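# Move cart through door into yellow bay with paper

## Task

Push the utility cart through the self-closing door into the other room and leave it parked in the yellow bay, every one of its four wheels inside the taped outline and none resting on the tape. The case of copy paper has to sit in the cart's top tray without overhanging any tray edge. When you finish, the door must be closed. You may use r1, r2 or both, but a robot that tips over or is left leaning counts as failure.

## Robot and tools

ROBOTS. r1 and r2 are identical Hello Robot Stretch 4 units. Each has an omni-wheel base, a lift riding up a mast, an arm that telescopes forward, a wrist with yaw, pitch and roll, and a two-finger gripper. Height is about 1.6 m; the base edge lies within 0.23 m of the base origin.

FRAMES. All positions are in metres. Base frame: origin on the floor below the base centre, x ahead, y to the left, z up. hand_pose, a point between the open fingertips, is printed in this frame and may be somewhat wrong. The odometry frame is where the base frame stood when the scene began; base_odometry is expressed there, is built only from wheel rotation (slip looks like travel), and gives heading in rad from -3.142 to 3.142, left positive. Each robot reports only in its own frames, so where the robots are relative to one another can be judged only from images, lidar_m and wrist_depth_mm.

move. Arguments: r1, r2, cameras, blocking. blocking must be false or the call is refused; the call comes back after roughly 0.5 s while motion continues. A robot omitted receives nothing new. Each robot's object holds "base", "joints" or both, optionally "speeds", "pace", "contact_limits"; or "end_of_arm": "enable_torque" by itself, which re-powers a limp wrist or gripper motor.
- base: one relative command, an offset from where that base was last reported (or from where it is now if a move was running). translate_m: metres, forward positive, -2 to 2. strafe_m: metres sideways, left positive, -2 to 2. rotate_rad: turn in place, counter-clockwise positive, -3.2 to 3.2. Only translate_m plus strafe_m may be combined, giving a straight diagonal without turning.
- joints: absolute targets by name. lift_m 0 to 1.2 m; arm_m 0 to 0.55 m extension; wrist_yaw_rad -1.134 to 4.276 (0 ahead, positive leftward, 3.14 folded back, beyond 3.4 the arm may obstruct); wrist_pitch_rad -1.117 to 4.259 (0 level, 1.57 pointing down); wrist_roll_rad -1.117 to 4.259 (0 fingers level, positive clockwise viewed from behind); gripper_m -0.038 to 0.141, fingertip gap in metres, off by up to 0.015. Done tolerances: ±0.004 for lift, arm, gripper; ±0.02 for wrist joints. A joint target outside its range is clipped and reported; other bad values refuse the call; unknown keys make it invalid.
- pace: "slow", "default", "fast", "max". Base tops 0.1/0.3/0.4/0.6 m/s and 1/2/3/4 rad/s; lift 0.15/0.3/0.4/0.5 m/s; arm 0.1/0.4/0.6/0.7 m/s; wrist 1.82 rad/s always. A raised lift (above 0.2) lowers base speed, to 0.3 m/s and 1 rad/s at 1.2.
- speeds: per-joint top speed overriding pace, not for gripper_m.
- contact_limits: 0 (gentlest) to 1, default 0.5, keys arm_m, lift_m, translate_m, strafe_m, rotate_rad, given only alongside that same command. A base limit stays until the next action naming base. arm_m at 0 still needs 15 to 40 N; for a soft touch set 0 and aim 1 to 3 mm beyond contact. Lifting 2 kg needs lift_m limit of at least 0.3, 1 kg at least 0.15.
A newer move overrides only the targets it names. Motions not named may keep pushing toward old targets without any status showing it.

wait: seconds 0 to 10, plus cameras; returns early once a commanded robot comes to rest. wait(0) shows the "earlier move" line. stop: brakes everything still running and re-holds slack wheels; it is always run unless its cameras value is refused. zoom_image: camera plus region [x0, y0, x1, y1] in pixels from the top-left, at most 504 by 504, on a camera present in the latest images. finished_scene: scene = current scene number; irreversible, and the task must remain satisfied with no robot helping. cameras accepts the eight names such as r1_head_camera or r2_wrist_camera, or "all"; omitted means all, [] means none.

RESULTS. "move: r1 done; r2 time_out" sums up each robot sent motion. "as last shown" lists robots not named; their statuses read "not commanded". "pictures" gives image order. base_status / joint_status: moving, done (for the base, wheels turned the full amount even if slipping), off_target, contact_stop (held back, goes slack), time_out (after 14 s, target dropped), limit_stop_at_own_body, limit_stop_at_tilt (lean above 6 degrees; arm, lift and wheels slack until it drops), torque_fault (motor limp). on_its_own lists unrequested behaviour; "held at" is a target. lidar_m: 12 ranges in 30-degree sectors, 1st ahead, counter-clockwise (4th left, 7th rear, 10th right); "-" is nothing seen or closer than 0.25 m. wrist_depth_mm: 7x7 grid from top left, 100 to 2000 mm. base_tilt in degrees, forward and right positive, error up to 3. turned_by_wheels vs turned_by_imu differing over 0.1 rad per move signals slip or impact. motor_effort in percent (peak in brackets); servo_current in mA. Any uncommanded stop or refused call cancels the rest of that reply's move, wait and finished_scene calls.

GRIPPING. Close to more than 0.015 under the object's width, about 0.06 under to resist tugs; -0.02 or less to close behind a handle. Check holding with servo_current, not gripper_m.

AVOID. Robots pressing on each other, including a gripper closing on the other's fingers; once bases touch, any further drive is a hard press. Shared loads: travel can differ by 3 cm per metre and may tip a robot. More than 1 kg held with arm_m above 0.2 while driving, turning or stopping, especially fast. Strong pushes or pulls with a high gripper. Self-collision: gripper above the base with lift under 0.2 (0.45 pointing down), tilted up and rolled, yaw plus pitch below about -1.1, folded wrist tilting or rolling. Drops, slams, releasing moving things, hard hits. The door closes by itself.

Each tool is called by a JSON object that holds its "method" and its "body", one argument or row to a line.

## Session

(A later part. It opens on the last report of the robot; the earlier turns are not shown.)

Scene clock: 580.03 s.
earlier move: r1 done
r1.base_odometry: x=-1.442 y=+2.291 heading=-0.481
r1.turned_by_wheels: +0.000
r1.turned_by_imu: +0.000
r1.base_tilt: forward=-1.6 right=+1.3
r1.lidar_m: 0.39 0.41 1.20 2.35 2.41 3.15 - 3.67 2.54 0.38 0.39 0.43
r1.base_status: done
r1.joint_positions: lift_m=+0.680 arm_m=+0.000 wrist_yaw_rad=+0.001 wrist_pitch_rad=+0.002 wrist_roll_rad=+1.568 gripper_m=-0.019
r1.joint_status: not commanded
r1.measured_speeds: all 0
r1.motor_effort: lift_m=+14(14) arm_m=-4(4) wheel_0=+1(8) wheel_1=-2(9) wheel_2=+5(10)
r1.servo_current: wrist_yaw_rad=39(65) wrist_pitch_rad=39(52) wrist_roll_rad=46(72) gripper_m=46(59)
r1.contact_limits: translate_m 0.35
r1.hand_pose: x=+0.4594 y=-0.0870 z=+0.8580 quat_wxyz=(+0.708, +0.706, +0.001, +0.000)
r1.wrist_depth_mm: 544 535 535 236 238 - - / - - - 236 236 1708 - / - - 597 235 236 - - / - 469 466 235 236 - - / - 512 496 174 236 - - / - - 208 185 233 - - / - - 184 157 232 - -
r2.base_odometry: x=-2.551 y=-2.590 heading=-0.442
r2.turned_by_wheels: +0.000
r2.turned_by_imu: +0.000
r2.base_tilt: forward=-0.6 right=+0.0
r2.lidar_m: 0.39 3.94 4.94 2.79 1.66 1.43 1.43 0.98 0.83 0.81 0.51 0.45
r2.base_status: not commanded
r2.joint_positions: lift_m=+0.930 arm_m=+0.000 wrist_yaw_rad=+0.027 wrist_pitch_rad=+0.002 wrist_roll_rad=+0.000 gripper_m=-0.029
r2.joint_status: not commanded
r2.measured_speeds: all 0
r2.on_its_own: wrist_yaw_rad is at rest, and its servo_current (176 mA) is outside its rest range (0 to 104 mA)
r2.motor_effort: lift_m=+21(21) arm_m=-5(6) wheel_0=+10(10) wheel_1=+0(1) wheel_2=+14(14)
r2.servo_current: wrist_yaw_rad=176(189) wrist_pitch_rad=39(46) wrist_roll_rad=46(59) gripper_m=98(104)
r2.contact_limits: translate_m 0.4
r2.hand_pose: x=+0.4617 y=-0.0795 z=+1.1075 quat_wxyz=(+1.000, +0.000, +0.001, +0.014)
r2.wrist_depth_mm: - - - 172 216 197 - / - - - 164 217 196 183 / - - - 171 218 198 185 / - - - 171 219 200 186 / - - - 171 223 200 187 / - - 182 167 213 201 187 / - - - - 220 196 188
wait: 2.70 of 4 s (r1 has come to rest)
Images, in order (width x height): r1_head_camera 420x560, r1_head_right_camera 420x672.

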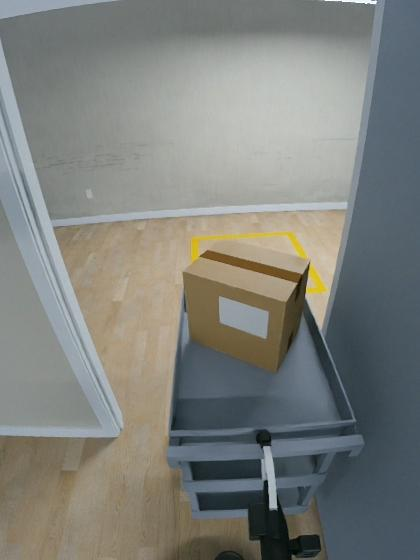

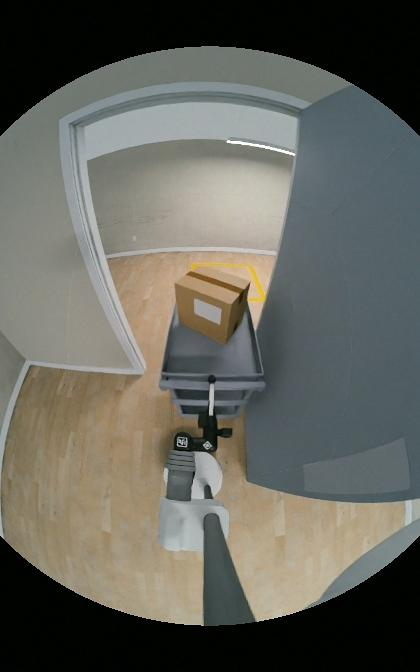

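{"method": "move", "body": {
  "blocking": false,
  "r1": {"base":{"translate_m":0.35,"strafe_m":0.05},"pace":"slow","contact_limits":{"translate_m":0.35}},
  "cameras": []
}}

{"method": "wait", "body": {
  "seconds": 5,
  "cameras": ["r1_head_camera","r1_head_right_camera"]
}}

Scene clock: 587.17 s.
move: r1 moving
r1.base_odometry: x=-1.431 y=+2.287 heading=-0.480
r1.turned_by_wheels: +0.000
r1.turned_by_imu: +0.000
r1.base_tilt: forward=-1.6 right=+1.3
r1.lidar_m: 0.37 0.40 1.21 2.37 2.41 3.12 - 3.69 2.56 0.36 0.39 0.42
r1.base_status: translate_m moving; strafe_m moving
r1.joint_positions: lift_m=+0.680 arm_m=+0.000 wrist_yaw_rad=+0.001 wrist_pitch_rad=+0.002 wrist_roll_rad=+1.568 gripper_m=-0.019
r1.joint_status: not commanded
r1.measured_speeds: translate_m=+0.050 strafe_m=+0.006 rotate_rad=+0.002 lift_m=+0.000 arm_m=+0.000 wrist_yaw_rad=+0.000 wrist_pitch_rad=+0.000 wrist_roll_rad=+0.000
r1.motor_effort: lift_m=+14(14) arm_m=+2(4) wheel_0=+7(7) wheel_1=+5(7) wheel_2=-9(9)
r1.servo_current: wrist_yaw_rad=65(65) wrist_pitch_rad=46(52) wrist_roll_rad=59(59) gripper_m=46(52)
r1.contact_limits: translate_m 0.35
r1.hand_pose: x=+0.4594 y=-0.0870 z=+0.8580 quat_wxyz=(+0.708, +0.706, +0.001, +0.000)
r1.wrist_depth_mm: 525 517 521 240 241 539 - / - - - 237 239 1863 - / - - 621 236 237 - - / - 480 469 236 236 - - / - 504 484 174 235 - - / - - 512 185 233 - - / - - 185 155 231 - -
r2.base_odometry: x=-2.551 y=-2.590 heading=-0.442
r2.turned_by_wheels: +0.000
r2.turned_by_imu: +0.000
r2.base_tilt: forward=-0.6 right=+0.1
r2.lidar_m: 0.39 3.94 4.95 2.78 1.66 1.44 1.44 1.01 0.86 0.82 0.52 0.44
r2.base_status: not commanded
r2.joint_positions: lift_m=+0.930 arm_m=+0.000 wrist_yaw_rad=+0.027 wrist_pitch_rad=+0.002 wrist_roll_rad=+0.000 gripper_m=-0.029
r2.joint_status: not commanded
r2.measured_speeds: all 0
r2.motor_effort: lift_m=+21(21) arm_m=-5(6) wheel_0=+10(10) wheel_1=+1(1) wheel_2=+14(14)
r2.servo_current: wrist_yaw_rad=189(189) wrist_pitch_rad=46(46) wrist_roll_rad=46(52) gripper_m=91(98)
r2.contact_limits: translate_m 0.4
r2.hand_pose: x=+0.4617 y=-0.0795 z=+1.1075 quat_wxyz=(+1.000, +0.000, +0.001, +0.014)
r2.wrist_depth_mm: - - - 173 215 198 - / - - - 164 216 196 184 / - - - 172 219 199 185 / - - - 171 220 199 185 / - - - 171 221 200 187 / - - 182 167 213 202 187 / - - - - 221 196 188

Scene clock: 591.47 s.
earlier move: r1 done
r1.base_odometry: x=-1.109 y=+2.174 heading=-0.481
r1.turned_by_wheels: +0.000
r1.turned_by_imu: -0.001
r1.base_tilt: forward=-1.6 right=+1.4
r1.lidar_m: 0.42 0.74 0.73 1.76 2.37 3.12 - 4.22 0.45 0.42 0.45 0.39
r1.base_status: done
r1.joint_positions: lift_m=+0.680 arm_m=+0.000 wrist_yaw_rad=-0.001 wrist_pitch_rad=+0.002 wrist_roll_rad=+1.568 gripper_m=-0.019
r1.joint_status: not commanded
r1.measured_speeds: all 0
r1.motor_effort: lift_m=+14(14) arm_m=+4(4) wheel_0=+0(9) wheel_1=+3(7) wheel_2=-5(9)
r1.servo_current: wrist_yaw_rad=46(78) wrist_pitch_rad=46(52) wrist_roll_rad=46(72) gripper_m=52(59)
r1.contact_limits: translate_m 0.35
r1.hand_pose: x=+0.4591 y=-0.0878 z=+0.8580 quat_wxyz=(+0.708, +0.706, +0.000, -0.001)
r1.wrist_depth_mm: - - - 139 194 - - / - 492 473 198 202 - - / - 430 439 - 209 - - / - 530 500 156 217 - - / - - 597 162 227 - - / - - 189 185 233 1756 - / - - 180 156 246 1464 1308
r2.base_odometry: x=-2.551 y=-2.590 heading=-0.442
r2.turned_by_wheels: +0.000
r2.turned_by_imu: +0.001
r2.base_tilt: forward=-0.7 right=+0.0
r2.lidar_m: 0.40 3.91 4.92 2.76 1.66 1.45 1.45 1.01 0.86 0.86 0.52 0.47
r2.base_status: not commanded
r2.joint_positions: lift_m=+0.930 arm_m=+0.000 wrist_yaw_rad=+0.027 wrist_pitch_rad=+0.002 wrist_roll_rad=+0.000 gripper_m=-0.029
r2.joint_status: not commanded
r2.measured_speeds: all 0
r2.on_its_own: wrist_yaw_rad is at rest, and its servo_current (176 mA) is outside its rest range (0 to 104 mA)
r2.motor_effort: lift_m=+21(21) arm_m=-5(6) wheel_0=+10(10) wheel_1=+1(1) wheel_2=+14(14)
r2.servo_current: wrist_yaw_rad=176(189) wrist_pitch_rad=39(46) wrist_roll_rad=39(59) gripper_m=91(104)
r2.contact_limits: translate_m 0.4
r2.hand_pose: x=+0.4617 y=-0.0795 z=+1.1075 quat_wxyz=(+1.000, +0.000, +0.001, +0.014)
r2.wrist_depth_mm: - - - 173 216 197 - / - - - 164 217 196 183 / - - - 171 218 198 185 / - - - 171 220 200 186 / - - - 171 221 200 186 / - - 182 167 213 202 188 / - - - - 221 197 188
wait: 4.30 of 5 s (r1 has come to rest)
Images, in order (width x height): r1_head_camera 420x560, r1_head_right_camera 420x672.

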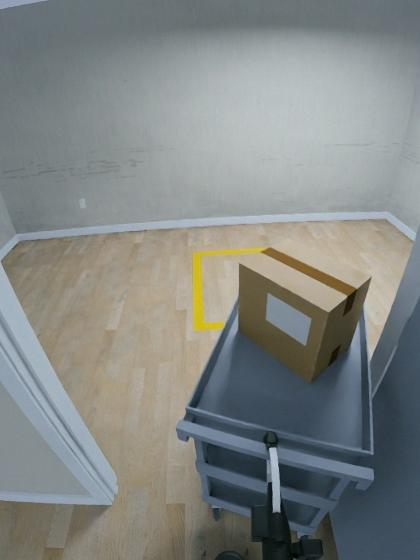

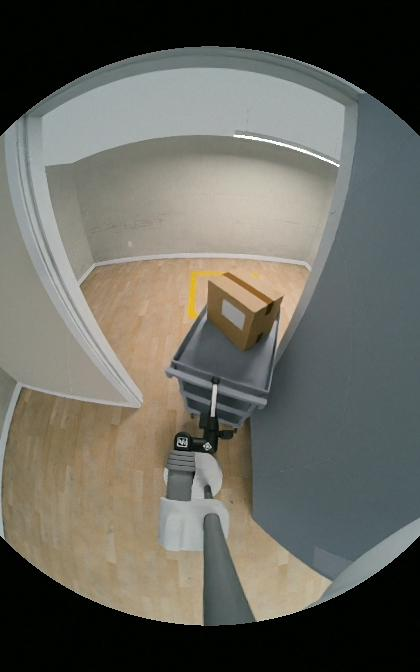

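{"method": "move", "body": {
  "blocking": false,
  "r1": {"base":{"translate_m":0.12,"strafe_m":0.14},"pace":"slow","contact_limits":{"translate_m":0.35}},
  "cameras": []
}}

{"method": "wait", "body": {
  "seconds": 4,
  "cameras": ["r1_head_camera","r1_head_right_camera"]
}}

Scene clock: 598.53 s.
move: r1 moving
r1.base_odometry: x=-1.097 y=+2.179 heading=-0.482
r1.turned_by_wheels: -0.001
r1.turned_by_imu: -0.001
r1.base_tilt: forward=-1.6 right=+1.3
r1.lidar_m: 0.41 0.73 0.71 1.75 2.37 3.10 - 4.20 0.47 0.43 0.44 0.40
r1.base_status: translate_m moving; strafe_m moving
r1.joint_positions: lift_m=+0.680 arm_m=+0.000 wrist_yaw_rad=-0.002 wrist_pitch_rad=+0.002 wrist_roll_rad=+1.568 gripper_m=-0.019
r1.joint_status: not commanded
r1.measured_speeds: translate_m=+0.032 strafe_m=+0.037 rotate_rad=+0.001 lift_m=+0.000 arm_m=+0.000 wrist_yaw_rad=+0.000 wrist_pitch_rad=+0.000 wrist_roll_rad=+0.000
r1.motor_effort: lift_m=+14(14) arm_m=+4(4) wheel_0=-7(9) wheel_1=+5(7) wheel_2=-7(10)
r1.servo_current: wrist_yaw_rad=52(65) wrist_pitch_rad=39(46) wrist_roll_rad=33(65) gripper_m=46(52)
r1.contact_limits: translate_m 0.35
r1.hand_pose: x=+0.4591 y=-0.0879 z=+0.8580 quat_wxyz=(+0.708, +0.706, +0.000, -0.001)
r1.wrist_depth_mm: - - 569 189 192 - - / - 480 462 196 200 - - / - 436 439 - 208 - - / - 535 508 156 217 - - / - - 603 162 227 - - / - - 189 185 234 1808 - / - - 180 156 246 1499 1336
r2.base_odometry: x=-2.551 y=-2.590 heading=-0.442
r2.turned_by_wheels: +0.000
r2.turned_by_imu: +0.000
r2.base_tilt: forward=-0.6 right=+0.0
r2.lidar_m: 0.39 3.94 4.94 2.79 1.66 1.44 1.45 1.00 0.86 0.81 0.53 0.46
r2.base_status: not commanded
r2.joint_positions: lift_m=+0.930 arm_m=+0.000 wrist_yaw_rad=+0.027 wrist_pitch_rad=+0.002 wrist_roll_rad=+0.000 gripper_m=-0.029
r2.joint_status: not commanded
r2.measured_speeds: all 0
r2.motor_effort: lift_m=+21(21) arm_m=-5(6) wheel_0=+10(10) wheel_1=+1(1) wheel_2=+14(14)
r2.servo_current: wrist_yaw_rad=182(195) wrist_pitch_rad=33(46) wrist_roll_rad=39(65) gripper_m=98(98)
r2.contact_limits: translate_m 0.4
r2.hand_pose: x=+0.4617 y=-0.0795 z=+1.1075 quat_wxyz=(+1.000, +0.000, +0.001, +0.014)
r2.wrist_depth_mm: - - - 173 216 197 - / - - - 164 216 196 183 / - - - 171 218 198 184 / - - - 171 220 200 186 / - - - 171 222 200 186 / - - 181 167 213 202 187 / - - - - 220 196 188

Scene clock: 601.13 s.
earlier move: r1 done
r1.base_odometry: x=-0.938 y=+2.242 heading=-0.482
r1.turned_by_wheels: +0.000
r1.turned_by_imu: +0.000
r1.base_tilt: forward=-1.6 right=+1.2
r1.lidar_m: 0.41 0.55 0.55 1.42 2.24 2.94 - 4.16 0.59 0.56 0.59 0.36
r1.base_status: done
r1.joint_positions: lift_m=+0.680 arm_m=+0.000 wrist_yaw_rad=-0.002 wrist_pitch_rad=+0.002 wrist_roll_rad=+1.568 gripper_m=-0.019
r1.joint_status: not commanded
r1.measured_speeds: all 0
r1.motor_effort: lift_m=+14(14) arm_m=+4(4) wheel_0=-6(10) wheel_1=+1(7) wheel_2=-4(10)
r1.servo_current: wrist_yaw_rad=59(72) wrist_pitch_rad=39(52) wrist_roll_rad=46(65) gripper_m=46(59)
r1.contact_limits: translate_m 0.35
r1.hand_pose: x=+0.4591 y=-0.0879 z=+0.8580 quat_wxyz=(+0.708, +0.706, +0.000, -0.001)
r1.wrist_depth_mm: - 384 377 102 157 158 - / - 402 392 108 170 171 - / - 517 496 - 185 - - / - - 647 - 201 - - / - - - - 222 1756 - / - - 189 185 236 1808 1336 / - - 180 - 158 1499 1255
r2.base_odometry: x=-2.551 y=-2.590 heading=-0.442
r2.turned_by_wheels: +0.000
r2.turned_by_imu: +0.000
r2.base_tilt: forward=-0.6 right=+0.0
r2.lidar_m: 0.37 3.93 4.93 2.75 1.66 1.44 1.46 0.99 0.87 0.85 0.52 0.45
r2.base_status: not commanded
r2.joint_positions: lift_m=+0.930 arm_m=+0.000 wrist_yaw_rad=+0.027 wrist_pitch_rad=+0.002 wrist_roll_rad=+0.000 gripper_m=-0.029
r2.joint_status: not commanded
r2.measured_speeds: all 0
r2.on_its_own: wrist_yaw_rad is at rest, and its servo_current (182 mA) is outside its rest range (0 to 104 mA)
r2.motor_effort: lift_m=+21(21) arm_m=-5(6) wheel_0=+9(10) wheel_1=+1(1) wheel_2=+14(14)
r2.servo_current: wrist_yaw_rad=182(195) wrist_pitch_rad=33(52) wrist_roll_rad=52(65) gripper_m=91(104)
r2.contact_limits: translate_m 0.4
r2.hand_pose: x=+0.4617 y=-0.0795 z=+1.1075 quat_wxyz=(+1.000, +0.000, +0.001, +0.014)
r2.wrist_depth_mm: - - - 173 215 198 - / - - - 164 217 196 183 / - - - 171 218 199 185 / - - - 172 220 200 185 / - - - 171 223 200 186 / - - 182 167 213 201 187 / - - - - 220 196 188
wait: 2.60 of 4 s (r1 has come to rest)
Images, in order (width x height): r1_head_camera 420x560, r1_head_right_camera 420x672.

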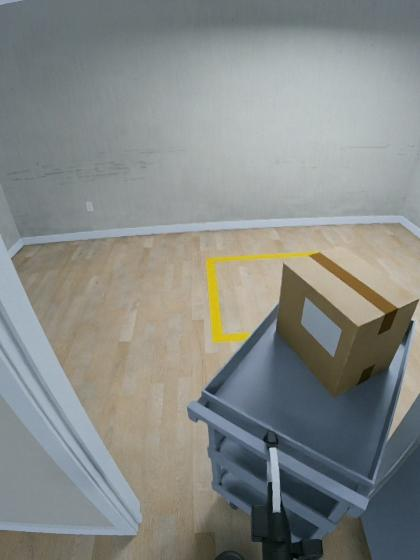

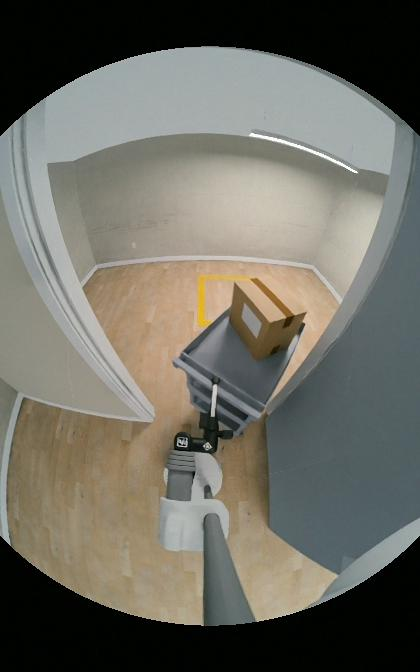

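{"method": "move", "body": {
  "blocking": false,
  "r1": {"base":{"translate_m":0.25,"strafe_m":0.0},"pace":"slow","contact_limits":{"translate_m":0.35}},
  "cameras": []
}}

{"method": "wait", "body": {
  "seconds": 4,
  "cameras": ["r1_head_camera","r1_head_right_camera"]
}}

Scene clock: 607.73 s.
move: r1 moving
r1.base_odometry: x=-0.927 y=+2.237 heading=-0.481
r1.turned_by_wheels: +0.000
r1.turned_by_imu: +0.000
r1.base_tilt: forward=-1.6 right=+1.3
r1.lidar_m: 0.44 0.55 0.57 1.33 2.26 2.94 - 4.21 0.60 0.56 0.57 0.35
r1.base_status: translate_m moving; strafe_m moving
r1.joint_positions: lift_m=+0.680 arm_m=+0.000 wrist_yaw_rad=-0.002 wrist_pitch_rad=+0.002 wrist_roll_rad=+1.568 gripper_m=-0.019
r1.joint_status: not commanded
r1.measured_speeds: translate_m=+0.049 strafe_m=+0.000 rotate_rad=-0.001 lift_m=+0.000 arm_m=+0.000 wrist_yaw_rad=+0.000 wrist_pitch_rad=+0.000 wrist_roll_rad=+0.000
r1.motor_effort: lift_m=+14(14) arm_m=+4(4) wheel_0=+9(9) wheel_1=+5(5) wheel_2=-8(8)
r1.servo_current: wrist_yaw_rad=46(65) wrist_pitch_rad=46(52) wrist_roll_rad=46(65) gripper_m=46(52)
r1.contact_limits: translate_m 0.35
r1.hand_pose: x=+0.4591 y=-0.0879 z=+0.8580 quat_wxyz=(+0.708, +0.706, +0.000, -0.001)
r1.wrist_depth_mm: - 377 379 - 153 154 - / - 397 402 105 166 166 - / - 549 484 - 181 - - / - - - - 198 - - / - - - - 220 1756 - / - - 209 - 233 1808 1308 / - - 181 - 159 1576 1255
r2.base_odometry: x=-2.551 y=-2.590 heading=-0.442
r2.turned_by_wheels: +0.000
r2.turned_by_imu: +0.000
r2.base_tilt: forward=-0.7 right=+0.0
r2.lidar_m: 0.41 3.92 4.94 2.77 1.66 1.43 1.45 1.01 0.85 0.80 0.50 0.45
r2.base_status: not commanded
r2.joint_positions: lift_m=+0.930 arm_m=+0.000 wrist_yaw_rad=+0.027 wrist_pitch_rad=+0.002 wrist_roll_rad=+0.000 gripper_m=-0.029
r2.joint_status: not commanded
r2.measured_speeds: all 0
r2.motor_effort: lift_m=+21(21) arm_m=-5(6) wheel_0=+10(10) wheel_1=+1(1) wheel_2=+14(14)
r2.servo_current: wrist_yaw_rad=176(182) wrist_pitch_rad=39(46) wrist_roll_rad=46(52) gripper_m=98(98)
r2.contact_limits: translate_m 0.4
r2.hand_pose: x=+0.4617 y=-0.0795 z=+1.1075 quat_wxyz=(+1.000, +0.000, +0.001, +0.014)
r2.wrist_depth_mm: - - - 173 216 197 - / - - - 164 217 196 183 / - - - 172 219 199 185 / - - - 171 219 200 186 / - - - 171 222 200 186 / - - 181 167 213 202 188 / - - - - 221 196 188

Scene clock: 611.00 s.
earlier move: r1 done
r1.base_odometry: x=-0.717 y=+2.127 heading=-0.481
r1.turned_by_wheels: +0.000
r1.turned_by_imu: +0.000
r1.base_tilt: forward=-1.6 right=+1.3
r1.lidar_m: 0.44 3.19 0.40 0.64 2.27 2.96 - 0.83 0.59 0.54 0.58 0.33
r1.base_status: done
r1.joint_positions: lift_m=+0.680 arm_m=+0.000 wrist_yaw_rad=-0.002 wrist_pitch_rad=+0.002 wrist_roll_rad=+1.568 gripper_m=-0.019
r1.joint_status: not commanded
r1.measured_speeds: all 0
r1.motor_effort: lift_m=+14(14) arm_m=+4(4) wheel_0=+5(10) wheel_1=+3(7) wheel_2=-1(9)
r1.servo_current: wrist_yaw_rad=52(65) wrist_pitch_rad=46(52) wrist_roll_rad=39(72) gripper_m=52(59)
r1.contact_limits: translate_m 0.35
r1.hand_pose: x=+0.4591 y=-0.0879 z=+0.8580 quat_wxyz=(+0.708, +0.706, +0.000, -0.001)
r1.wrist_depth_mm: - 364 355 - 132 131 - / - 442 449 - 145 145 - / - - 603 - 163 163 - / - - - 103 186 597 - / - - - 115 214 1661 - / - - 189 - 182 1808 1308 / - - 181 - 178 373 375
r2.base_odometry: x=-2.551 y=-2.590 heading=-0.442
r2.turned_by_wheels: +0.000
r2.turned_by_imu: +0.000
r2.base_tilt: forward=-0.6 right=+0.0
r2.lidar_m: 0.41 3.89 4.94 2.76 1.66 1.44 1.46 1.00 0.87 0.83 0.50 0.45
r2.base_status: not commanded
r2.joint_positions: lift_m=+0.930 arm_m=+0.000 wrist_yaw_rad=+0.027 wrist_pitch_rad=+0.002 wrist_roll_rad=+0.000 gripper_m=-0.029
r2.joint_status: not commanded
r2.measured_speeds: all 0
r2.on_its_own: wrist_yaw_rad is at rest, and its servo_current (182 mA) is outside its rest range (0 to 104 mA)
r2.motor_effort: lift_m=+21(21) arm_m=-5(6) wheel_0=+10(10) wheel_1=+1(1) wheel_2=+14(14)
r2.servo_current: wrist_yaw_rad=182(189) wrist_pitch_rad=46(46) wrist_roll_rad=52(59) gripper_m=98(104)
r2.contact_limits: translate_m 0.4
r2.hand_pose: x=+0.4617 y=-0.0795 z=+1.1075 quat_wxyz=(+1.000, +0.000, +0.001, +0.014)
r2.wrist_depth_mm: - - - 172 215 198 - / - - - 165 217 196 183 / - - - 171 219 198 185 / - - - 172 220 200 186 / - - - 171 222 200 186 / - - 182 167 213 202 188 / - - - - 221 196 188
wait: 3.27 of 4 s (r1 has come to rest)
Images, in order (width x height): r1_head_camera 420x560, r1_head_right_camera 420x672.

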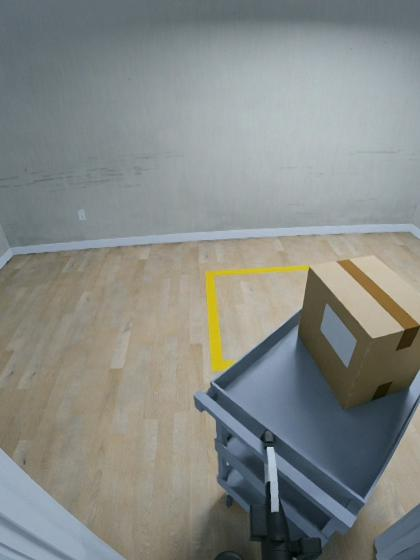

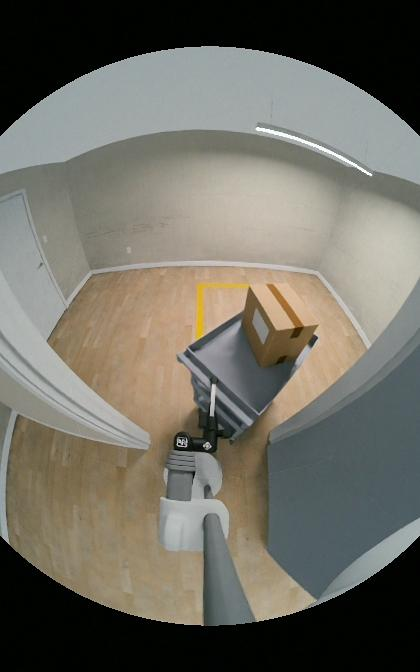

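{"method": "move", "body": {
  "blocking": false,
  "r1": {"base":{"translate_m":0.2,"strafe_m":-0.06},"pace":"slow","contact_limits":{"translate_m":0.35}},
  "cameras": []
}}

{"method": "wait", "body": {
  "seconds": 4,
  "cameras": []
}}

{"method": "move", "body": {
  "blocking": false,
  "r1": {"base":{"rotate_rad":-0.25},"pace":"slow","contact_limits":{"rotate_rad":0.5}},
  "cameras": []
}}

{"method": "wait", "body": {
  "seconds": 3,
  "cameras": ["r1_head_camera","r1_head_right_camera"]
}}

Scene clock: 620.37 s.
move: r1 moving
r1.base_odometry: x=-0.707 y=+2.118 heading=-0.481
r1.turned_by_wheels: +0.000
r1.turned_by_imu: +0.000
r1.base_tilt: forward=-1.6 right=+1.3
r1.lidar_m: 0.45 3.19 0.42 0.58 2.28 2.96 - 0.82 0.58 0.54 0.58 0.32
r1.base_status: translate_m moving; strafe_m moving
r1.joint_positions: lift_m=+0.680 arm_m=+0.000 wrist_yaw_rad=-0.002 wrist_pitch_rad=+0.002 wrist_roll_rad=+1.568 gripper_m=-0.019
r1.joint_status: not commanded
r1.measured_speeds: translate_m=+0.049 strafe_m=-0.014 rotate_rad=+0.002 lift_m=+0.000 arm_m=+0.000 wrist_yaw_rad=+0.000 wrist_pitch_rad=+0.000 wrist_roll_rad=+0.000
r1.motor_effort: lift_m=+14(14) arm_m=+4(4) wheel_0=+11(11) wheel_1=+3(6) wheel_2=-6(6)
r1.servo_current: wrist_yaw_rad=65(65) wrist_pitch_rad=46(46) wrist_roll_rad=52(65) gripper_m=46(52)
r1.contact_limits: translate_m 0.35
r1.hand_pose: x=+0.4591 y=-0.0879 z=+0.8580 quat_wxyz=(+0.708, +0.706, +0.000, -0.001)
r1.wrist_depth_mm: - 364 357 - - 129 - / - 445 452 - 143 144 - / - - 615 - 161 162 - / - - - 103 185 1576 - / - - - 114 215 1661 - / - - 187 - 182 1808 1308 / - - 182 - 167 373 379
r2.base_odometry: x=-2.551 y=-2.590 heading=-0.442
r2.turned_by_wheels: +0.000
r2.turned_by_imu: +0.000
r2.base_tilt: forward=-0.6 right=+0.0
r2.lidar_m: 0.38 3.92 4.92 2.79 1.65 1.44 1.45 1.02 0.86 0.82 0.53 0.43
r2.base_status: not commanded
r2.joint_positions: lift_m=+0.930 arm_m=+0.000 wrist_yaw_rad=+0.027 wrist_pitch_rad=+0.002 wrist_roll_rad=+0.000 gripper_m=-0.029
r2.joint_status: not commanded
r2.measured_speeds: all 0
r2.motor_effort: lift_m=+21(21) arm_m=-5(6) wheel_0=+10(10) wheel_1=+1(1) wheel_2=+14(14)
r2.servo_current: wrist_yaw_rad=182(182) wrist_pitch_rad=46(46) wrist_roll_rad=46(52) gripper_m=104(104)
r2.contact_limits: translate_m 0.4
r2.hand_pose: x=+0.4617 y=-0.0795 z=+1.1075 quat_wxyz=(+1.000, +0.000, +0.001, +0.014)
r2.wrist_depth_mm: - - - 173 216 198 - / - - - 164 217 196 183 / - - - 171 219 198 184 / - - - 171 219 199 186 / - - - 172 222 200 186 / - - 182 167 213 202 187 / - - - - 220 197 189

Scene clock: 623.20 s.
earlier move: r1 done
r1.base_odometry: x=-0.567 y=+1.981 heading=-0.481
r1.turned_by_wheels: +0.000
r1.turned_by_imu: +0.000
r1.base_tilt: forward=-1.6 right=+1.3
r1.lidar_m: 0.45 3.00 2.45 0.40 2.35 3.07 - 0.74 0.52 0.49 0.54 0.31
r1.base_status: done
r1.joint_positions: lift_m=+0.680 arm_m=+0.000 wrist_yaw_rad=-0.002 wrist_pitch_rad=+0.002 wrist_roll_rad=+1.568 gripper_m=-0.019
r1.joint_status: not commanded
r1.measured_speeds: all 0
r1.motor_effort: lift_m=+14(14) arm_m=+4(4) wheel_0=+5(11) wheel_1=+3(6) wheel_2=-1(7)
r1.servo_current: wrist_yaw_rad=39(65) wrist_pitch_rad=46(52) wrist_roll_rad=46(72) gripper_m=46(52)
r1.contact_limits: translate_m 0.35
r1.hand_pose: x=+0.4591 y=-0.0879 z=+0.8580 quat_wxyz=(+0.708, +0.706, +0.000, -0.001)
r1.wrist_depth_mm: - 366 - - - 119 - / - 477 - - 134 132 - / - - - - 154 150 - / - - - - 179 564 - / - - - 109 215 1661 - / - - 186 120 181 1756 1205 / - - 177 128 178 377 1118
r2.base_odometry: x=-2.551 y=-2.590 heading=-0.442
r2.turned_by_wheels: +0.000
r2.turned_by_imu: +0.000
r2.base_tilt: forward=-0.7 right=+0.0
r2.lidar_m: 0.40 3.91 4.93 2.78 1.66 1.43 1.45 1.01 0.84 0.83 0.52 0.45
r2.base_status: not commanded
r2.joint_positions: lift_m=+0.930 arm_m=+0.000 wrist_yaw_rad=+0.027 wrist_pitch_rad=+0.002 wrist_roll_rad=+0.000 gripper_m=-0.029
r2.joint_status: not commanded
r2.measured_speeds: all 0
r2.on_its_own: wrist_yaw_rad is at rest, and its servo_current (176 mA) is outside its rest range (0 to 104 mA)
r2.motor_effort: lift_m=+21(21) arm_m=-5(6) wheel_0=+10(10) wheel_1=+1(1) wheel_2=+14(14)
r2.servo_current: wrist_yaw_rad=176(189) wrist_pitch_rad=33(52) wrist_roll_rad=46(59) gripper_m=98(104)
r2.contact_limits: translate_m 0.4
r2.hand_pose: x=+0.4617 y=-0.0795 z=+1.1075 quat_wxyz=(+1.000, +0.000, +0.001, +0.014)
r2.wrist_depth_mm: - - - 173 215 197 - / - - - 164 216 197 183 / - - - 171 219 198 184 / - - - 171 220 199 186 / - - - 171 222 200 187 / - - 182 167 213 202 187 / - - - - 221 196 188
wait: 2.83 of 4 s (r1 has come to rest)

Scene clock: 623.70 s.
move: r1 moving
r1.base_odometry: x=-0.567 y=+1.981 heading=-0.606
r1.turned_by_wheels: -0.125
r1.turned_by_imu: -0.125
r1.base_tilt: forward=-1.6 right=+1.2
r1.lidar_m: 0.44 2.93 2.55 0.41 2.31 2.79 - 0.86 0.54 0.49 0.53 0.33
r1.base_status: rotate_rad moving
r1.joint_positions: lift_m=+0.680 arm_m=+0.000 wrist_yaw_rad=+0.007 wrist_pitch_rad=+0.002 wrist_roll_rad=+1.568 gripper_m=-0.019
r1.joint_status: not commanded
r1.measured_speeds: translate_m=-0.001 strafe_m=+0.001 rotate_rad=-0.497 lift_m=+0.000 arm_m=+0.000 wrist_yaw_rad=+0.001 wrist_pitch_rad=+0.000 wrist_roll_rad=+0.000
r1.motor_effort: lift_m=+14(14) arm_m=+4(4) wheel_0=+14(14) wheel_1=+8(8) wheel_2=+9(9)
r1.servo_current: wrist_yaw_rad=72(72) wrist_pitch_rad=39(52) wrist_roll_rad=46(59) gripper_m=46(52)
r1.contact_limits: rotate_rad 0.5
r1.hand_pose: x=+0.4599 y=-0.0854 z=+0.8580 quat_wxyz=(+0.708, +0.706, +0.003, +0.002)
r1.wrist_depth_mm: - 345 345 - 138 138 - / - 415 427 - 148 150 - / - - 549 - 166 167 - / - - - 108 187 621 - / - - - 116 212 1661 - / - - - - 233 1756 1308 / - - 178 - 177 1499 1205
r2.base_odometry: x=-2.551 y=-2.590 heading=-0.442
r2.turned_by_wheels: +0.000
r2.turned_by_imu: +0.000
r2.base_tilt: forward=-0.7 right=+0.0
r2.lidar_m: 0.39 3.86 4.93 2.79 1.64 1.45 1.45 0.98 0.87 0.84 0.51 0.45
r2.base_status: not commanded
r2.joint_positions: lift_m=+0.930 arm_m=+0.000 wrist_yaw_rad=+0.027 wrist_pitch_rad=+0.002 wrist_roll_rad=+0.000 gripper_m=-0.029
r2.joint_status: not commanded
r2.measured_speeds: all 0
r2.motor_effort: lift_m=+21(21) arm_m=-5(6) wheel_0=+10(10) wheel_1=+1(1) wheel_2=+14(14)
r2.servo_current: wrist_yaw_rad=169(176) wrist_pitch_rad=39(46) wrist_roll_rad=52(52) gripper_m=98(98)
r2.contact_limits: translate_m 0.4
r2.hand_pose: x=+0.4617 y=-0.0795 z=+1.1075 quat_wxyz=(+1.000, +0.000, +0.001, +0.014)
r2.wrist_depth_mm: - - - 173 216 198 - / - - - 164 217 196 183 / - - - 171 219 198 185 / - - - 172 219 200 186 / - - - 171 222 200 187 / - - 182 167 213 202 187 / - - - - 221 196 188

Scene clock: 624.50 s.
earlier move: r1 done
r1.base_odometry: x=-0.567 y=+1.981 heading=-0.730
r1.turned_by_wheels: -0.124
r1.turned_by_imu: -0.125
r1.base_tilt: forward=-1.6 right=+1.3
r1.lidar_m: 0.42 2.93 2.76 0.41 0.43 2.61 - 1.04 0.61 0.49 0.49 0.36
r1.base_status: done
r1.joint_positions: lift_m=+0.680 arm_m=+0.000 wrist_yaw_rad=+0.000 wrist_pitch_rad=+0.002 wrist_roll_rad=+1.568 gripper_m=-0.019
r1.joint_status: not commanded
r1.measured_speeds: all 0
r1.motor_effort: lift_m=+14(14) arm_m=-4(4) wheel_0=+1(14) wheel_1=+2(8) wheel_2=+4(9)
r1.servo_current: wrist_yaw_rad=59(72) wrist_pitch_rad=46(52) wrist_roll_rad=59(59) gripper_m=46(52)
r1.contact_limits: rotate_rad 0.5
r1.hand_pose: x=+0.4593 y=-0.0874 z=+0.8580 quat_wxyz=(+0.708, +0.706, +0.001, -0.001)
r1.wrist_depth_mm: - 521 484 - 182 - - / - 424 421 187 191 - - / - 445 445 197 202 - - / - - 525 150 214 - - / - - - 158 227 1921 - / - - 208 183 234 1661 - / - - 177 156 167 1576 1308
r2.base_odometry: x=-2.551 y=-2.590 heading=-0.442
r2.turned_by_wheels: +0.000
r2.turned_by_imu: +0.000
r2.base_tilt: forward=-0.7 right=+0.1
r2.lidar_m: 0.41 3.90 4.94 2.78 1.66 1.42 1.45 1.01 0.86 0.81 0.52 0.45
r2.base_status: not commanded
r2.joint_positions: lift_m=+0.930 arm_m=+0.000 wrist_yaw_rad=+0.027 wrist_pitch_rad=+0.002 wrist_roll_rad=+0.000 gripper_m=-0.029
r2.joint_status: not commanded
r2.measured_speeds: all 0
r2.on_its_own: wrist_yaw_rad is at rest, and its servo_current (182 mA) is outside its rest range (0 to 104 mA)
r2.motor_effort: lift_m=+21(21) arm_m=-5(6) wheel_0=+9(10) wheel_1=+1(1) wheel_2=+14(14)
r2.servo_current: wrist_yaw_rad=182(182) wrist_pitch_rad=39(52) wrist_roll_rad=39(52) gripper_m=98(98)
r2.contact_limits: translate_m 0.4
r2.hand_pose: x=+0.4617 y=-0.0795 z=+1.1075 quat_wxyz=(+1.000, +0.000, +0.001, +0.014)
r2.wrist_depth_mm: - - - 172 216 197 - / - - - 164 216 196 183 / - - - 172 218 198 185 / - - - 172 220 200 185 / - - - 171 222 200 186 / - - 181 167 213 202 187 / - - - - 221 196 189
wait: 0.80 of 3 s (r1 has come to rest)
Images, in order (width x height): r1_head_camera 420x560, r1_head_right_camera 420x672.

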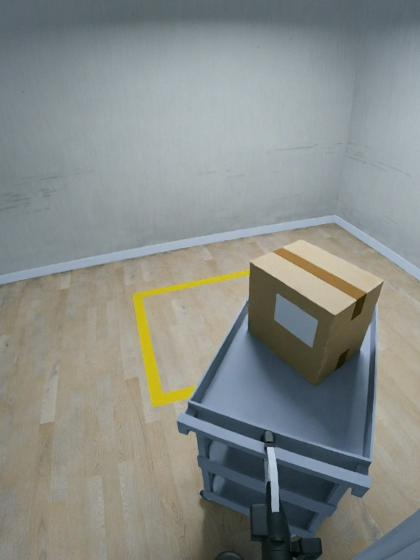

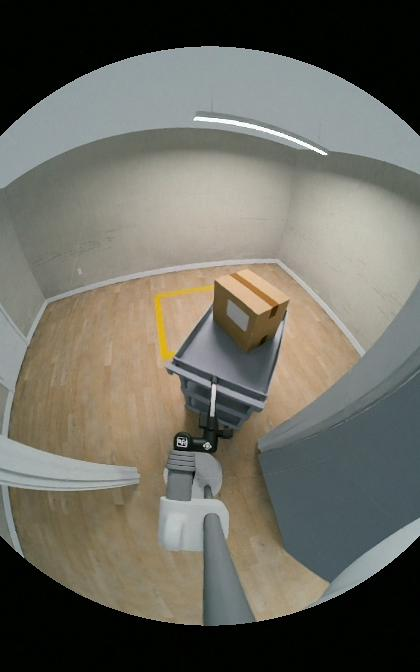

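{"method": "move", "body": {
  "blocking": false,
  "r1": {"base":{"translate_m":0.3,"strafe_m":-0.12},"pace":"slow","contact_limits":{"translate_m":0.35}},
  "cameras": []
}}

{"method": "wait", "body": {
  "seconds": 5,
  "cameras": ["r1_head_camera","r1_head_right_camera"]
}}

Scene clock: 643.73 s.
move: r1 moving
r1.base_odometry: x=-0.561 y=+1.969 heading=-0.730
r1.turned_by_wheels: +0.000
r1.turned_by_imu: +0.000
r1.base_tilt: forward=-1.6 right=+1.3
r1.lidar_m: 0.41 2.93 2.77 0.41 0.43 2.61 - 1.02 0.56 0.49 0.46 0.39
r1.base_status: translate_m moving; strafe_m moving
r1.joint_positions: lift_m=+0.680 arm_m=+0.000 wrist_yaw_rad=+0.000 wrist_pitch_rad=+0.002 wrist_roll_rad=+1.568 gripper_m=-0.019
r1.joint_status: not commanded
r1.measured_speeds: translate_m=+0.048 strafe_m=-0.019 rotate_rad=+0.000 lift_m=+0.000 arm_m=+0.000 wrist_yaw_rad=+0.000 wrist_pitch_rad=+0.000 wrist_roll_rad=+0.000
r1.motor_effort: lift_m=+14(14) arm_m=+0(4) wheel_0=+9(10) wheel_1=+4(6) wheel_2=-8(8)
r1.servo_current: wrist_yaw_rad=46(72) wrist_pitch_rad=46(46) wrist_roll_rad=52(59) gripper_m=46(52)
r1.contact_limits: translate_m 0.35
r1.hand_pose: x=+0.4593 y=-0.0874 z=+0.8580 quat_wxyz=(+0.708, +0.706, +0.001, -0.001)
r1.wrist_depth_mm: - 512 492 125 180 - - / - 424 421 186 190 - - / - 445 452 196 200 - - / - - 530 149 211 - - / - - - 156 225 1863 - / - - - 183 234 1708 - / - - 177 155 166 1537 1336
r2.base_odometry: x=-2.551 y=-2.590 heading=-0.442
r2.turned_by_wheels: +0.000
r2.turned_by_imu: +0.000
r2.base_tilt: forward=-0.7 right=+0.0
r2.lidar_m: 0.39 3.91 4.93 2.74 1.63 1.44 1.45 1.00 0.86 0.84 0.51 0.44
r2.base_status: not commanded
r2.joint_positions: lift_m=+0.930 arm_m=+0.000 wrist_yaw_rad=+0.027 wrist_pitch_rad=+0.002 wrist_roll_rad=+0.000 gripper_m=-0.029
r2.joint_status: not commanded
r2.measured_speeds: all 0
r2.motor_effort: lift_m=+21(21) arm_m=-5(6) wheel_0=+9(10) wheel_1=+1(1) wheel_2=+14(14)
r2.servo_current: wrist_yaw_rad=182(182) wrist_pitch_rad=46(46) wrist_roll_rad=46(52) gripper_m=98(98)
r2.contact_limits: translate_m 0.4
r2.hand_pose: x=+0.4617 y=-0.0795 z=+1.1075 quat_wxyz=(+1.000, +0.000, +0.001, +0.014)
r2.wrist_depth_mm: - - - 172 216 197 - / - - - 164 216 196 183 / - - - 171 218 198 185 / - - - 171 221 200 186 / - - - 172 221 200 186 / - - 182 167 213 202 187 / - - - - 220 196 188

Scene clock: 647.67 s.
earlier move: r1 done
r1.base_odometry: x=-0.424 y=+1.692 heading=-0.730
r1.turned_by_wheels: +0.000
r1.turned_by_imu: -0.002
r1.base_tilt: forward=-1.6 right=+1.3
r1.lidar_m: 0.42 2.67 2.99 2.52 0.63 2.85 - 0.67 0.36 0.35 2.20 0.41
r1.base_status: done
r1.joint_positions: lift_m=+0.680 arm_m=+0.000 wrist_yaw_rad=+0.000 wrist_pitch_rad=+0.002 wrist_roll_rad=+1.568 gripper_m=-0.019
r1.joint_status: not commanded
r1.measured_speeds: all 0
r1.motor_effort: lift_m=+14(14) arm_m=+4(4) wheel_0=+2(10) wheel_1=+2(6) wheel_2=-4(10)
r1.servo_current: wrist_yaw_rad=52(72) wrist_pitch_rad=39(52) wrist_roll_rad=20(78) gripper_m=46(52)
r1.contact_limits: translate_m 0.35
r1.hand_pose: x=+0.4593 y=-0.0874 z=+0.8580 quat_wxyz=(+0.708, +0.706, +0.001, -0.001)
r1.wrist_depth_mm: - - 580 139 193 - - / - 492 462 196 202 - - / - 445 442 - 209 - - / - 535 504 156 218 - - / - - 591 163 228 - - / - - 210 183 233 1808 - / - - 177 157 245 1618 1336
r2.base_odometry: x=-2.551 y=-2.590 heading=-0.442
r2.turned_by_wheels: +0.000
r2.turned_by_imu: +0.001
r2.base_tilt: forward=-0.6 right=+0.0
r2.lidar_m: 0.39 3.93 4.94 2.79 1.66 1.44 1.44 1.00 0.87 0.82 0.50 0.47
r2.base_status: not commanded
r2.joint_positions: lift_m=+0.930 arm_m=+0.000 wrist_yaw_rad=+0.027 wrist_pitch_rad=+0.002 wrist_roll_rad=+0.000 gripper_m=-0.029
r2.joint_status: not commanded
r2.measured_speeds: all 0
r2.on_its_own: wrist_yaw_rad is at rest, and its servo_current (176 mA) is outside its rest range (0 to 104 mA)
r2.motor_effort: lift_m=+21(21) arm_m=-5(6) wheel_0=+9(10) wheel_1=+1(1) wheel_2=+14(14)
r2.servo_current: wrist_yaw_rad=176(195) wrist_pitch_rad=39(46) wrist_roll_rad=46(65) gripper_m=91(104)
r2.contact_limits: translate_m 0.4
r2.hand_pose: x=+0.4617 y=-0.0795 z=+1.1075 quat_wxyz=(+1.000, +0.000, +0.001, +0.014)
r2.wrist_depth_mm: - - - 172 216 197 - / - - - 164 216 196 183 / - - - 171 219 198 185 / - - - 171 220 200 186 / - - - 171 221 200 186 / - - 182 167 213 201 187 / - - - - 220 196 188
wait: 3.93 of 5 s (r1 has come to rest)
Images, in order (width x height): r1_head_camera 420x560, r1_head_right_camera 420x672.

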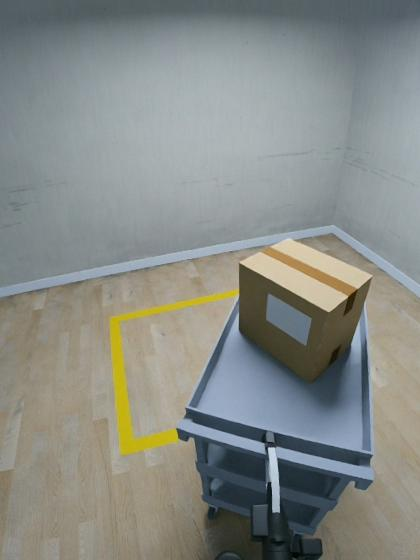

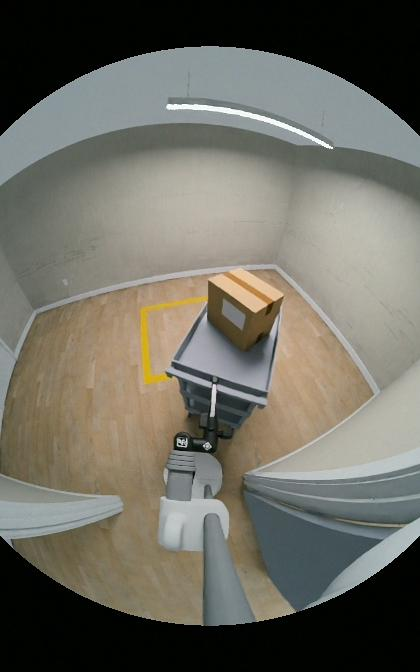

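{"method": "move", "body": {
  "blocking": false,
  "r1": {"base":{"translate_m":0.2},"pace":"slow","contact_limits":{"translate_m":0.35}},
  "cameras": []
}}

{"method": "wait", "body": {
  "seconds": 4,
  "cameras": []
}}

{"method": "move", "body": {
  "blocking": false,
  "r1": {"base":{"strafe_m":-0.32},"pace":"slow","contact_limits":{"strafe_m":0.35}},
  "cameras": []
}}

{"method": "wait", "body": {
  "seconds": 5,
  "cameras": ["r1_head_camera","r1_head_right_camera"]
}}

Scene clock: 655.10 s.
move: r1 moving
r1.base_odometry: x=-0.414 y=+1.684 heading=-0.730
r1.turned_by_wheels: +0.000
r1.turned_by_imu: +0.000
r1.base_tilt: forward=-1.6 right=+1.3
r1.lidar_m: 0.42 2.67 2.99 2.50 0.64 2.86 - 0.68 0.38 0.33 2.09 0.38
r1.base_status: translate_m moving
r1.joint_positions: lift_m=+0.680 arm_m=+0.000 wrist_yaw_rad=+0.000 wrist_pitch_rad=+0.002 wrist_roll_rad=+1.568 gripper_m=-0.019
r1.joint_status: not commanded
r1.measured_speeds: translate_m=+0.049 strafe_m=+0.000 rotate_rad=+0.001 lift_m=+0.000 arm_m=+0.000 wrist_yaw_rad=+0.000 wrist_pitch_rad=+0.000 wrist_roll_rad=+0.000
r1.motor_effort: lift_m=+14(14) arm_m=+4(4) wheel_0=+5(7) wheel_1=+4(6) wheel_2=-9(9)
r1.servo_current: wrist_yaw_rad=46(59) wrist_pitch_rad=52(52) wrist_roll_rad=46(59) gripper_m=52(52)
r1.contact_limits: translate_m 0.35
r1.hand_pose: x=+0.4593 y=-0.0875 z=+0.8580 quat_wxyz=(+0.708, +0.706, +0.001, -0.001)
r1.wrist_depth_mm: - - 564 139 193 - - / - 484 466 196 202 - - / - 445 436 - 209 - - / - 539 508 157 217 - - / - - 597 162 228 - - / - - 208 183 234 1808 - / - - 177 157 246 1576 1308
r2.base_odometry: x=-2.551 y=-2.590 heading=-0.442
r2.turned_by_wheels: +0.000
r2.turned_by_imu: +0.000
r2.base_tilt: forward=-0.6 right=+0.0
r2.lidar_m: 0.39 3.91 4.93 2.76 1.66 1.44 1.45 1.00 0.87 0.85 0.52 0.45
r2.base_status: not commanded
r2.joint_positions: lift_m=+0.930 arm_m=+0.000 wrist_yaw_rad=+0.027 wrist_pitch_rad=+0.002 wrist_roll_rad=+0.000 gripper_m=-0.029
r2.joint_status: not commanded
r2.measured_speeds: all 0
r2.motor_effort: lift_m=+21(21) arm_m=-5(6) wheel_0=+10(10) wheel_1=+1(1) wheel_2=+14(14)
r2.servo_current: wrist_yaw_rad=182(189) wrist_pitch_rad=39(46) wrist_roll_rad=46(59) gripper_m=91(104)
r2.contact_limits: translate_m 0.4
r2.hand_pose: x=+0.4617 y=-0.0795 z=+1.1075 quat_wxyz=(+1.000, +0.000, +0.001, +0.014)
r2.wrist_depth_mm: - - - 173 216 197 - / - - - 164 217 195 183 / - - - 171 219 198 184 / - - - 171 219 200 186 / - - - 171 223 201 186 / - - 182 167 213 202 187 / - - - - 221 196 189

Scene clock: 657.87 s.
earlier move: r1 done
r1.base_odometry: x=-0.275 y=+1.559 heading=-0.730
r1.turned_by_wheels: +0.000
r1.turned_by_imu: -0.001
r1.base_tilt: forward=-1.6 right=+1.3
r1.lidar_m: 0.41 2.49 2.80 2.57 0.75 0.78 - 0.56 0.42 0.54 2.13 0.36
r1.base_status: done
r1.joint_positions: lift_m=+0.680 arm_m=+0.000 wrist_yaw_rad=-0.001 wrist_pitch_rad=+0.002 wrist_roll_rad=+1.568 gripper_m=-0.019
r1.joint_status: not commanded
r1.measured_speeds: all 0
r1.motor_effort: lift_m=+14(14) arm_m=+4(4) wheel_0=+1(7) wheel_1=+2(6) wheel_2=-3(9)
r1.servo_current: wrist_yaw_rad=46(72) wrist_pitch_rad=39(52) wrist_roll_rad=39(65) gripper_m=46(59)
r1.contact_limits: translate_m 0.35
r1.hand_pose: x=+0.4592 y=-0.0877 z=+0.8580 quat_wxyz=(+0.708, +0.706, +0.000, -0.001)
r1.wrist_depth_mm: - 521 484 131 184 - - / - 427 424 189 193 - - / - 445 445 198 204 - - / - - 535 152 214 - - / - - 640 159 226 1808 - / - - 189 184 234 1808 - / - - 181 156 178 - 1366
r2.base_odometry: x=-2.551 y=-2.590 heading=-0.442
r2.turned_by_wheels: +0.000
r2.turned_by_imu: +0.000
r2.base_tilt: forward=-0.7 right=+0.0
r2.lidar_m: 0.40 3.89 4.94 2.81 1.67 1.45 1.44 1.00 0.87 0.83 0.52 0.45
r2.base_status: not commanded
r2.joint_positions: lift_m=+0.930 arm_m=+0.000 wrist_yaw_rad=+0.027 wrist_pitch_rad=+0.002 wrist_roll_rad=+0.000 gripper_m=-0.029
r2.joint_status: not commanded
r2.measured_speeds: all 0
r2.on_its_own: wrist_yaw_rad is at rest, and its servo_current (182 mA) is outside its rest range (0 to 104 mA)
r2.motor_effort: lift_m=+21(21) arm_m=-5(6) wheel_0=+10(10) wheel_1=+1(1) wheel_2=+14(14)
r2.servo_current: wrist_yaw_rad=182(189) wrist_pitch_rad=39(46) wrist_roll_rad=39(65) gripper_m=98(104)
r2.contact_limits: translate_m 0.4
r2.hand_pose: x=+0.4617 y=-0.0795 z=+1.1075 quat_wxyz=(+1.000, +0.000, +0.001, +0.014)
r2.wrist_depth_mm: - - - 172 215 197 - / - - - 164 216 196 183 / - - - 171 219 198 184 / - - - 172 221 200 186 / - - - 171 223 200 186 / - - 181 167 213 202 187 / - - - - 221 196 187
wait: 2.77 of 4 s (r1 has come to rest)

Scene clock: 658.37 s.
move: r1 moving
r1.base_odometry: x=-0.284 y=+1.548 heading=-0.730
r1.turned_by_wheels: +0.000
r1.turned_by_imu: +0.000
r1.base_tilt: forward=-1.6 right=+1.3
r1.lidar_m: 0.42 2.48 2.84 2.60 0.76 0.80 - 0.53 0.39 0.51 2.14 0.39
r1.base_status: strafe_m moving
r1.joint_positions: lift_m=+0.680 arm_m=+0.000 wrist_yaw_rad=-0.001 wrist_pitch_rad=+0.002 wrist_roll_rad=+1.568 gripper_m=-0.019
r1.joint_status: not commanded
r1.measured_speeds: translate_m=+0.000 strafe_m=-0.056 rotate_rad=-0.002 lift_m=+0.000 arm_m=+0.000 wrist_yaw_rad=+0.000 wrist_pitch_rad=+0.000 wrist_roll_rad=+0.000
r1.motor_effort: lift_m=+14(14) arm_m=+4(4) wheel_0=+8(10) wheel_1=-6(6) wheel_2=+0(2)
r1.servo_current: wrist_yaw_rad=52(65) wrist_pitch_rad=33(46) wrist_roll_rad=52(65) gripper_m=52(59)
r1.contact_limits: strafe_m 0.35
r1.hand_pose: x=+0.4592 y=-0.0877 z=+0.8580 quat_wxyz=(+0.708, +0.706, +0.000, -0.001)
r1.wrist_depth_mm: - 504 488 125 180 - - / - 421 415 186 190 - - / - 445 445 196 201 - - / - - 535 149 211 - - / - - - 158 224 1863 - / - - 208 183 234 1808 - / - - 177 155 167 - 1308
r2.base_odometry: x=-2.551 y=-2.590 heading=-0.442
r2.turned_by_wheels: +0.000
r2.turned_by_imu: +0.000
r2.base_tilt: forward=-0.6 right=+0.1
r2.lidar_m: 0.38 3.88 4.94 2.77 1.61 1.43 1.44 1.02 0.85 0.82 0.54 0.46
r2.base_status: not commanded
r2.joint_positions: lift_m=+0.930 arm_m=+0.000 wrist_yaw_rad=+0.027 wrist_pitch_rad=+0.002 wrist_roll_rad=+0.000 gripper_m=-0.029
r2.joint_status: not commanded
r2.measured_speeds: all 0
r2.motor_effort: lift_m=+21(21) arm_m=-5(6) wheel_0=+9(10) wheel_1=+1(1) wheel_2=+14(14)
r2.servo_current: wrist_yaw_rad=176(182) wrist_pitch_rad=39(46) wrist_roll_rad=33(59) gripper_m=91(104)
r2.contact_limits: translate_m 0.4
r2.hand_pose: x=+0.4617 y=-0.0795 z=+1.1075 quat_wxyz=(+1.000, +0.000, +0.001, +0.014)
r2.wrist_depth_mm: - - - 173 215 198 - / - - - 164 217 196 183 / - - - 172 219 198 185 / - - - 171 220 199 186 / - - - 172 222 200 187 / - - 182 167 213 201 187 / - - - - 221 195 188

Scene clock: 662.23 s.
earlier move: r1 contact_stop
r1.base_odometry: x=-0.483 y=+1.320 heading=-0.734
r1.turned_by_wheels: -0.005
r1.turned_by_imu: +0.014
r1.base_tilt: forward=-1.5 right=+1.3
r1.lidar_m: 0.37 0.42 2.91 2.88 1.00 3.23 0.25 0.25 0.25 0.41 1.84 0.44
r1.base_status: strafe_m contact_stop (by the wheels' count: -0.316 of -0.320)
r1.joint_positions: lift_m=+0.680 arm_m=+0.000 wrist_yaw_rad=+0.002 wrist_pitch_rad=+0.002 wrist_roll_rad=+1.568 gripper_m=-0.019
r1.joint_status: not commanded
r1.measured_speeds: all 0
r1.on_its_own: the wheels are slack since a contact_stop
r1.motor_effort: lift_m=+17(17) arm_m=+0(5) wheel_0=+0(13) wheel_1=+0(26) wheel_2=+0(15)
r1.servo_current: wrist_yaw_rad=33(72) wrist_pitch_rad=39(52) wrist_roll_rad=46(65) gripper_m=52(59)
r1.contact_limits: strafe_m 0.35
r1.hand_pose: x=+0.4595 y=-0.0867 z=+0.8577 quat_wxyz=(+0.708, +0.706, +0.002, +0.000)
r1.wrist_depth_mm: - - - 175 236 1708 1205 / - - - 234 236 1756 - / - - 580 234 236 - - / - 469 462 233 235 - - / - 512 496 173 235 - - / - - 521 183 234 - - / - - 181 158 233 - -
r2.base_odometry: x=-2.551 y=-2.590 heading=-0.442
r2.turned_by_wheels: +0.000
r2.turned_by_imu: +0.001
r2.base_tilt: forward=-0.6 right=+0.0
r2.lidar_m: 0.40 3.93 4.95 2.78 1.68 1.45 1.46 1.00 0.86 0.81 0.52 0.43
r2.base_status: not commanded
r2.joint_positions: lift_m=+0.930 arm_m=+0.000 wrist_yaw_rad=+0.027 wrist_pitch_rad=+0.002 wrist_roll_rad=+0.000 gripper_m=-0.029
r2.joint_status: not commanded
r2.measured_speeds: all 0
r2.on_its_own: wrist_yaw_rad is at rest, and its servo_current (182 mA) is outside its rest range (0 to 104 mA)
r2.motor_effort: lift_m=+21(21) arm_m=-5(6) wheel_0=+10(10) wheel_1=+1(1) wheel_2=+13(14)
r2.servo_current: wrist_yaw_rad=182(189) wrist_pitch_rad=39(46) wrist_roll_rad=59(59) gripper_m=91(104)
r2.contact_limits: translate_m 0.4
r2.hand_pose: x=+0.4617 y=-0.0795 z=+1.1075 quat_wxyz=(+1.000, +0.000, +0.001, +0.014)
r2.wrist_depth_mm: - - - 173 216 198 - / - - - 164 217 196 183 / - - - 171 219 198 185 / - - - 171 220 200 186 / - - - 172 222 200 187 / - - 182 167 213 202 187 / - - - - 221 196 188
wait: 3.87 of 5 s (r1 has come to rest)
Images, in order (width x height): r1_head_camera 420x560, r1_head_right_camera 420x672.

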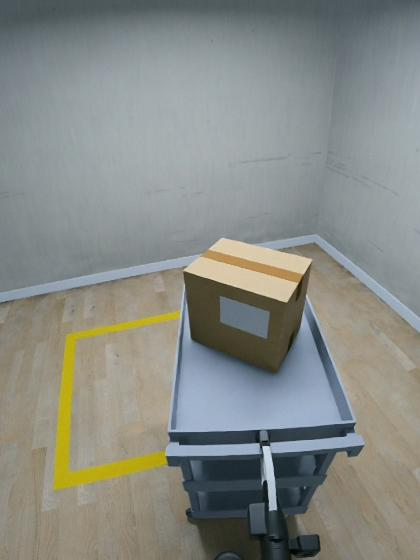

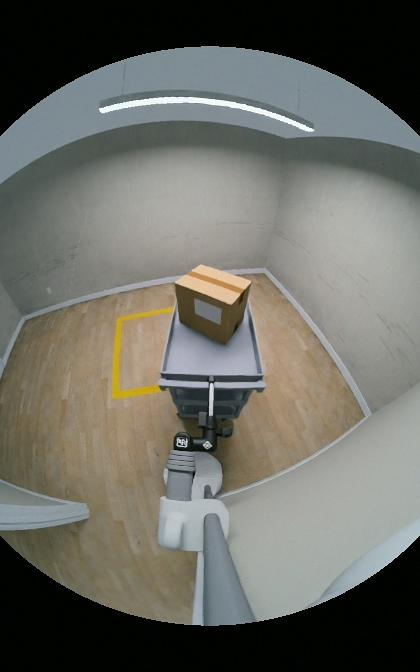

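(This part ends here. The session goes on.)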